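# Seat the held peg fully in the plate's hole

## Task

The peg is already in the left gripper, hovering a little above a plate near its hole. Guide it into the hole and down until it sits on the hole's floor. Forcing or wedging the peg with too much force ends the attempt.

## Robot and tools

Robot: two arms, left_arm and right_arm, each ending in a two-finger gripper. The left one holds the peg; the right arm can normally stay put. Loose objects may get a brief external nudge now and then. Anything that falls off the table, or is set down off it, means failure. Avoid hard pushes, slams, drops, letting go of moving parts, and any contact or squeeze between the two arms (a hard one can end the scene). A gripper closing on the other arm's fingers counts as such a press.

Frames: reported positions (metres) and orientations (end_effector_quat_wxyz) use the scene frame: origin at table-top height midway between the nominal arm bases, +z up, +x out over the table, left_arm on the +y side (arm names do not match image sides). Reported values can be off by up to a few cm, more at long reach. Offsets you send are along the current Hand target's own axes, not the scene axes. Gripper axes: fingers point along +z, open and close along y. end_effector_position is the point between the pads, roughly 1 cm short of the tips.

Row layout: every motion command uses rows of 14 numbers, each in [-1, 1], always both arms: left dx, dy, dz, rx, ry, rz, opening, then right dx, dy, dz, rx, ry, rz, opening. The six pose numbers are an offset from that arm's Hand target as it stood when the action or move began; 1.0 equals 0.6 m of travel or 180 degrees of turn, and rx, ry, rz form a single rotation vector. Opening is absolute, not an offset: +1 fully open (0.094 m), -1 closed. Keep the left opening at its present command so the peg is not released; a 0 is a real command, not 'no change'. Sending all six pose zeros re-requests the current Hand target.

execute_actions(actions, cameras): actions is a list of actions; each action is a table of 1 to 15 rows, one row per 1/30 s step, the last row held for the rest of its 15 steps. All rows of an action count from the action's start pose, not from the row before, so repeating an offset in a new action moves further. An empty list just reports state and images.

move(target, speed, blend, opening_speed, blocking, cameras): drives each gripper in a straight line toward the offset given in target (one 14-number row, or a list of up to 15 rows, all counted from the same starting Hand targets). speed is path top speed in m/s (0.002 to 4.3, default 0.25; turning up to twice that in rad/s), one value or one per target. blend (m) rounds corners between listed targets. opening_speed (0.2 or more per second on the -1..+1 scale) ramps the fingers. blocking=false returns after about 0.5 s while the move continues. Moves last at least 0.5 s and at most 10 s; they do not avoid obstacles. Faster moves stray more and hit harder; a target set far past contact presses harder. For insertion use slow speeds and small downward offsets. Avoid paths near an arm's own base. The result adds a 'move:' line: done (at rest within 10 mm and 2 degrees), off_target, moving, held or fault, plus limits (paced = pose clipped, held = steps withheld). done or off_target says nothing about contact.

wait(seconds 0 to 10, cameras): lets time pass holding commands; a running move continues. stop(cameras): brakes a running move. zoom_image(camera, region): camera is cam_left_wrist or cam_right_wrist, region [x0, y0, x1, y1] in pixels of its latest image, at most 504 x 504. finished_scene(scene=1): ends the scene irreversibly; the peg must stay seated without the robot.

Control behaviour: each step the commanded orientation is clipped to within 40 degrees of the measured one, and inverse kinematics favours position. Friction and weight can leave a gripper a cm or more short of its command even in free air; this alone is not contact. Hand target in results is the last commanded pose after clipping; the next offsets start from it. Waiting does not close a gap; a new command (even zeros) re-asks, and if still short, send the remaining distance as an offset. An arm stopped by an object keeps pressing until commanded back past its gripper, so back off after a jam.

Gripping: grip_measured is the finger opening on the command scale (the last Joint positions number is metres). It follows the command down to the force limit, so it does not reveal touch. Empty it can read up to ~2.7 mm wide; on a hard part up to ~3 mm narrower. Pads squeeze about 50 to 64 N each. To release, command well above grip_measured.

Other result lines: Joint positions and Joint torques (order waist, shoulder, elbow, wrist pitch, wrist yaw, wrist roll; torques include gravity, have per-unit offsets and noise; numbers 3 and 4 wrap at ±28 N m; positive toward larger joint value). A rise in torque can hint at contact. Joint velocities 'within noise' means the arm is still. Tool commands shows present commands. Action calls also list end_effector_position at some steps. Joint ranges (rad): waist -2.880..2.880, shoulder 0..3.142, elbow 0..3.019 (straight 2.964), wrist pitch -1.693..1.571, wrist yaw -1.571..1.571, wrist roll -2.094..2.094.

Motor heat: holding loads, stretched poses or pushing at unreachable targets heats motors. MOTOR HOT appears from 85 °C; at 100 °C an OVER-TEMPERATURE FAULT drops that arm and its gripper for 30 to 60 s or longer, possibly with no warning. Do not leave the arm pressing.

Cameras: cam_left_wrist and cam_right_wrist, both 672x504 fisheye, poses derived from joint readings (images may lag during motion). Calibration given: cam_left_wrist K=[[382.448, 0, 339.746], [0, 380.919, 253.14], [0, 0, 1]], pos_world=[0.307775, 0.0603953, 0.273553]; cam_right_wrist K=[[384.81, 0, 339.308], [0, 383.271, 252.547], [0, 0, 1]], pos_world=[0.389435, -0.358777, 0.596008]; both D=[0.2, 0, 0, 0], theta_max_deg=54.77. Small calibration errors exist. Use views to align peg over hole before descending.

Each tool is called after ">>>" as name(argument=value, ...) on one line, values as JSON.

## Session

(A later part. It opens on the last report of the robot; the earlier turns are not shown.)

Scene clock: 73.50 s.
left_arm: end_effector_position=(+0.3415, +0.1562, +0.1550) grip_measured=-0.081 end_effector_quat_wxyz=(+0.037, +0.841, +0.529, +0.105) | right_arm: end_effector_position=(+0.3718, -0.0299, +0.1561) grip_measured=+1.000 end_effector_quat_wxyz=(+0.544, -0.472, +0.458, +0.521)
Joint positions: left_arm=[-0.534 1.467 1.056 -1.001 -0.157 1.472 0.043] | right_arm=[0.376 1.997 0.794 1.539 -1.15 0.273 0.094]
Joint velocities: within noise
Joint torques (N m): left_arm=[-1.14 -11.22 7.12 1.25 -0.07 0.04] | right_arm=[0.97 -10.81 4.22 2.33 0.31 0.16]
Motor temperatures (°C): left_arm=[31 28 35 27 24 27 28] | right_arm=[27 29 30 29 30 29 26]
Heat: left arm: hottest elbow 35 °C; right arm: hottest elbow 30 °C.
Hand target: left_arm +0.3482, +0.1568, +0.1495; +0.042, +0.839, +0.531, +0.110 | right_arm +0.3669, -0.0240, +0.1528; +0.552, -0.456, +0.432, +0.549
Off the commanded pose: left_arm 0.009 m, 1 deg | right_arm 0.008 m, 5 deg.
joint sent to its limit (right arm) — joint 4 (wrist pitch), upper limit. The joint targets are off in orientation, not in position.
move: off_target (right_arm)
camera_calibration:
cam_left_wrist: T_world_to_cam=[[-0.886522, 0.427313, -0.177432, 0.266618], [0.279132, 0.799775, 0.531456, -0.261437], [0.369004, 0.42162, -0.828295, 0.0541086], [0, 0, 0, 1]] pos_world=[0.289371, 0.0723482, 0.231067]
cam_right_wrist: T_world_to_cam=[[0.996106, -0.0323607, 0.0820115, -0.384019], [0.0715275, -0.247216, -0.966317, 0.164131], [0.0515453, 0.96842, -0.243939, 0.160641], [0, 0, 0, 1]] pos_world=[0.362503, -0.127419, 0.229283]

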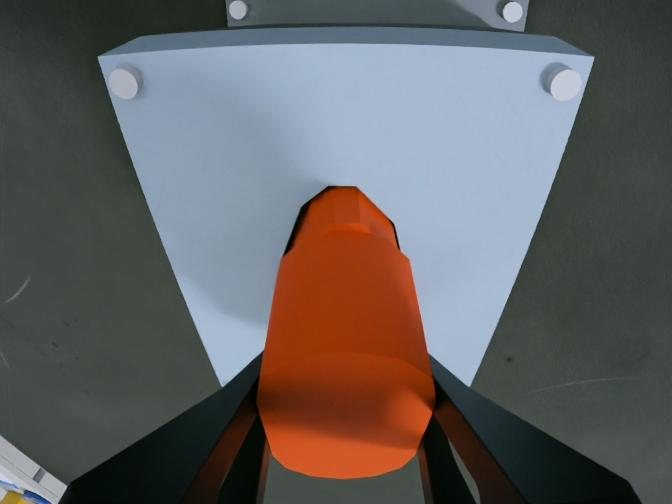

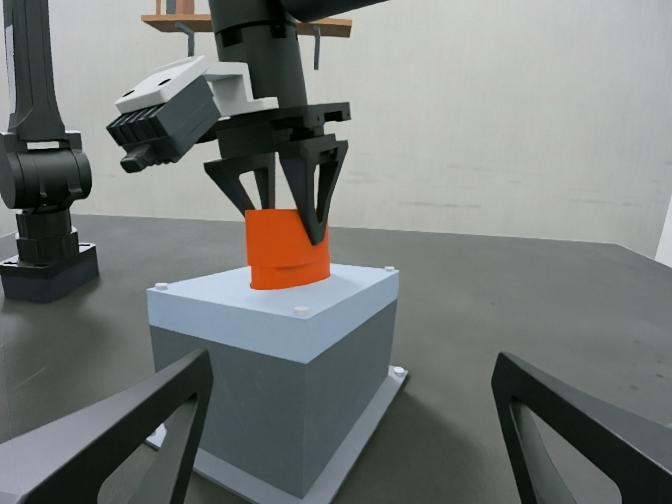

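>>> move(target=[0.0018,-0.0002,-0.008,0,0,0,-1,0,0,0,0,0,0,1], speed=0.03, cameras=[])

>>> move(target=[0,0,0,0,0,0,0.3,0,0,0,0,0,0,1], opening_speed=0.4)

>>> zoom_image(camera="cam_right_wrist", region=[220, 180, 360, 320])

Scene clock: 74.40 s.
left_arm: end_effector_position=(+0.3415, +0.1562, +0.1550) grip_measured=-0.081 end_effector_quat_wxyz=(+0.037, +0.841, +0.529, +0.105) | right_arm: end_effector_position=(+0.3718, -0.0299, +0.1561) grip_measured=+1.000 end_effector_quat_wxyz=(+0.544, -0.472, +0.458, +0.521)
Joint positions: left_arm=[-0.534 1.467 1.056 -1.001 -0.157 1.472 0.043] | right_arm=[0.376 1.997 0.794 1.539 -1.15 0.273 0.094]
Joint velocities: within noise
Joint torques (N m): left_arm=[-1.14 -11.87 7.49 0.8 -0.07 0.05] | right_arm=[1.14 -10.87 4.22 2.33 0.32 0.16]
Motor temperatures (°C): left_arm=[31 28 35 27 24 27 28] | right_arm=[27 29 30 29 30 29 26]
Heat: left arm: hottest elbow 35 °C; right arm: hottest elbow 30 °C.
Hand target: left_arm +0.3474, +0.1577, +0.1543; +0.042, +0.839, +0.531, +0.110 | right_arm +0.3669, -0.0240, +0.1528; +0.552, -0.456, +0.432, +0.549
Off the commanded pose: left_arm 0.006 m, 1 deg | right_arm 0.008 m, 5 deg.
joint sent to its limit (right arm) — joint 4 (wrist pitch), upper limit. The joint targets are off in orientation, not in position.
move: off_target (right_arm)
No camera images: "cameras" was empty.

Scene clock: 77.97 s.
left_arm: end_effector_position=(+0.3429, +0.1555, +0.1553) grip_measured=+0.297 end_effector_quat_wxyz=(+0.039, +0.841, +0.529, +0.107) | right_arm: end_effector_position=(+0.3718, -0.0299, +0.1561) grip_measured=+1.000 end_effector_quat_wxyz=(+0.544, -0.472, +0.458, +0.521)
Joint positions: left_arm=[-0.534 1.467 1.056 -0.995 -0.158 1.472 0.061] | right_arm=[0.376 1.997 0.794 1.539 -1.15 0.273 0.094]
Joint velocities: within noise
Joint torques (N m): left_arm=[-1.14 -11.81 7.49 0.61 -0.02 0.05] | right_arm=[1.08 -10.75 4.22 2.35 0.32 0.15]
Motor temperatures (°C): left_arm=[31 28 35 27 24 27 28] | right_arm=[27 30 30 29 30 29 26]
Heat: left arm: hottest elbow 35 °C; right arm: hottest shoulder 30 °C.
Hand target: left_arm +0.3475, +0.1576, +0.1543; +0.043, +0.839, +0.531, +0.110 | right_arm +0.3669, -0.0240, +0.1528; +0.552, -0.456, +0.432, +0.549
Off the commanded pose: left_arm 0.005 m, 1 deg | right_arm 0.008 m, 5 deg.
joint sent to its limit (right arm) — joint 4 (wrist pitch), upper limit. The joint targets are off in orientation, not in position.
move: off_target (right_arm)
camera_calibration:
cam_left_wrist: T_world_to_cam=[[-0.885497, 0.426712, -0.183882, 0.268898], [0.275912, 0.801308, 0.530827, -0.26043], [0.373856, 0.419311, -0.827291, 0.0526863], [0, 0, 0, 1]] pos_world=[0.290266, 0.0718508, 0.231275]
cam_right_wrist: T_world_to_cam=[[0.996106, -0.0323607, 0.0820115, -0.384019], [0.0715275, -0.247216, -0.966317, 0.164131], [0.0515453, 0.96842, -0.243939, 0.160641], [0, 0, 0, 1]] pos_world=[0.362503, -0.127419, 0.229283]

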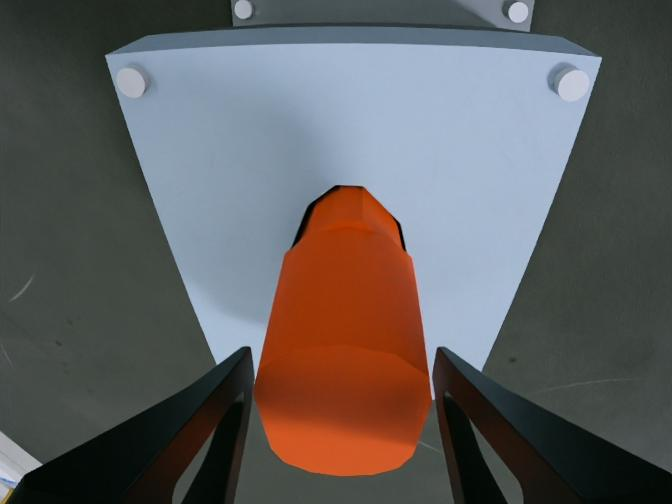

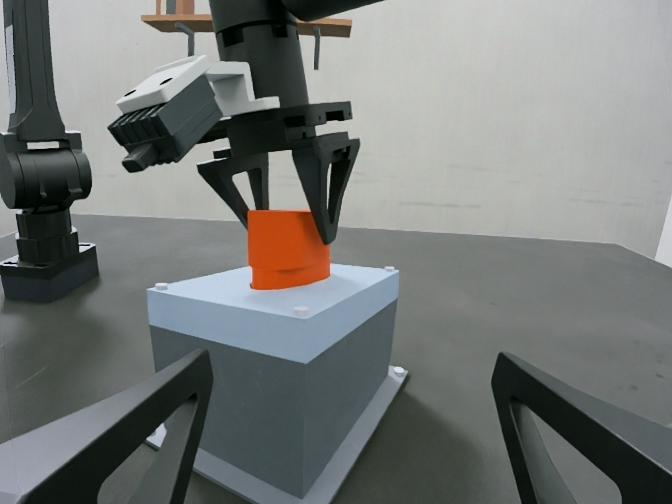

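Scaled by 3.600 from the camera's 672x504 image, which has a finer 960x720 frame.

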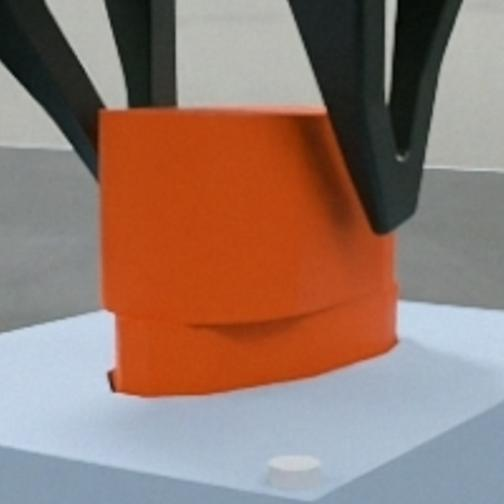

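>>> move(target=[[0,0,0,0,0,0,0.6,0,0,0,0,0,0,1],[0.032,0.005,-0.112,0,0,0,0.6,0,0,0,0,0,0,1]], speed=0.1)

>>> zoom_image(camera="cam_right_wrist", region=[220, 180, 360, 320])

Scene clock: 80.10 s.
left_arm: end_effector_position=(+0.3247, +0.1755, +0.1958) grip_measured=+0.598 end_effector_quat_wxyz=(+0.018, +0.843, +0.529, +0.098) | right_arm: end_effector_position=(+0.3718, -0.0299, +0.1561) grip_measured=+1.000 end_effector_quat_wxyz=(+0.544, -0.472, +0.458, +0.521)
Joint positions: left_arm=[-0.516 1.388 1.092 -1.153 -0.158 1.489 0.075] | right_arm=[0.376 1.997 0.794 1.539 -1.15 0.273 0.094]
Joint velocities: within noise
Joint torques (N m): left_arm=[-0.85 -11.81 11.9 -0.35 0.09 0.09] | right_arm=[1.03 -10.75 4.26 2.3 0.32 0.16]
Motor temperatures (°C): left_arm=[31 28 35 27 24 27 28] | right_arm=[27 30 30 29 30 29 26]
Heat: left arm: hottest elbow 35 °C; right arm: hottest shoulder 30 °C.
Hand target: left_arm +0.3426, +0.1704, +0.2228; +0.043, +0.839, +0.531, +0.110 | right_arm +0.3669, -0.0240, +0.1528; +0.552, -0.456, +0.432, +0.549
Off the commanded pose: left_arm 0.033 m, 3 deg | right_arm 0.008 m, 5 deg.
joint sent to its limit (right arm) — joint 4 (wrist pitch), upper limit. The joint targets are off in orientation, not in position.
move: off_target (left_arm, right_arm)
camera_calibration:
cam_left_wrist: T_world_to_cam=[[-0.892173, 0.429937, -0.138495, 0.244461], [0.295534, 0.787492, 0.540848, -0.29881], [0.341595, 0.4416, -0.82964, 0.0916606], [0, 0, 0, 1]] pos_world=[0.275099, 0.0897299, 0.271513]
cam_right_wrist: T_world_to_cam=[[0.996106, -0.0323607, 0.0820115, -0.384019], [0.0715275, -0.247216, -0.966317, 0.164131], [0.0515453, 0.96842, -0.243939, 0.160641], [0, 0, 0, 1]] pos_world=[0.362503, -0.127419, 0.229283]

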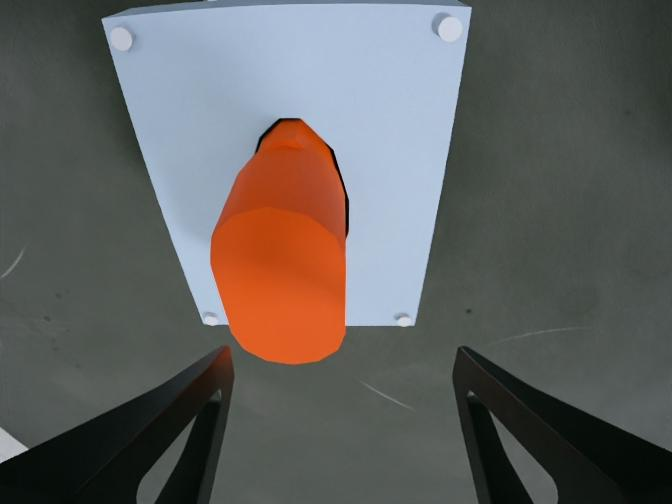

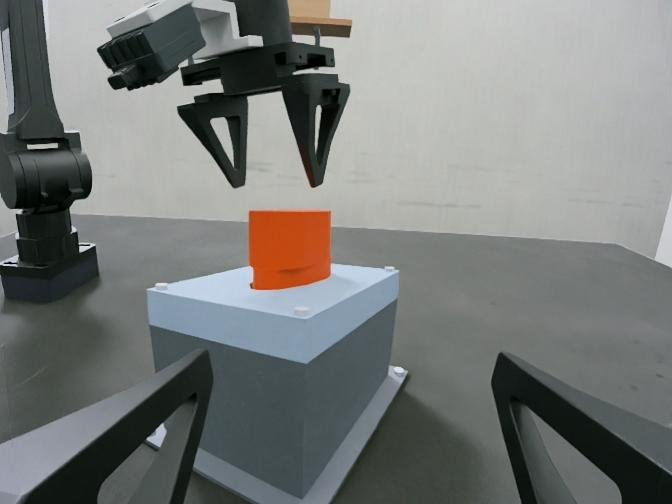

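Scaled by 3.600 from the camera's 672x504 image, which has a finer 960x720 frame.

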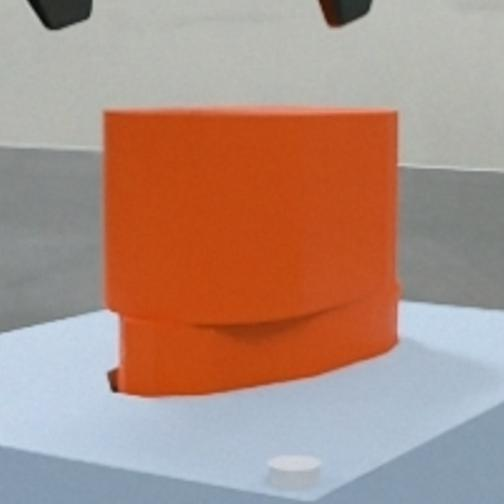

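>>> zoom_image(camera="cam_left_wrist", region=[200, 90, 400, 290])

Scaled by 2.520 from the camera's 672x504 image, which has a finer 960x720 frame.

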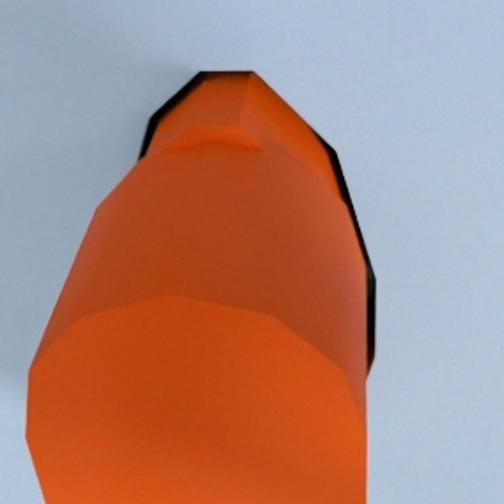

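>>> finished_scene()

The scene is finished: the task was done.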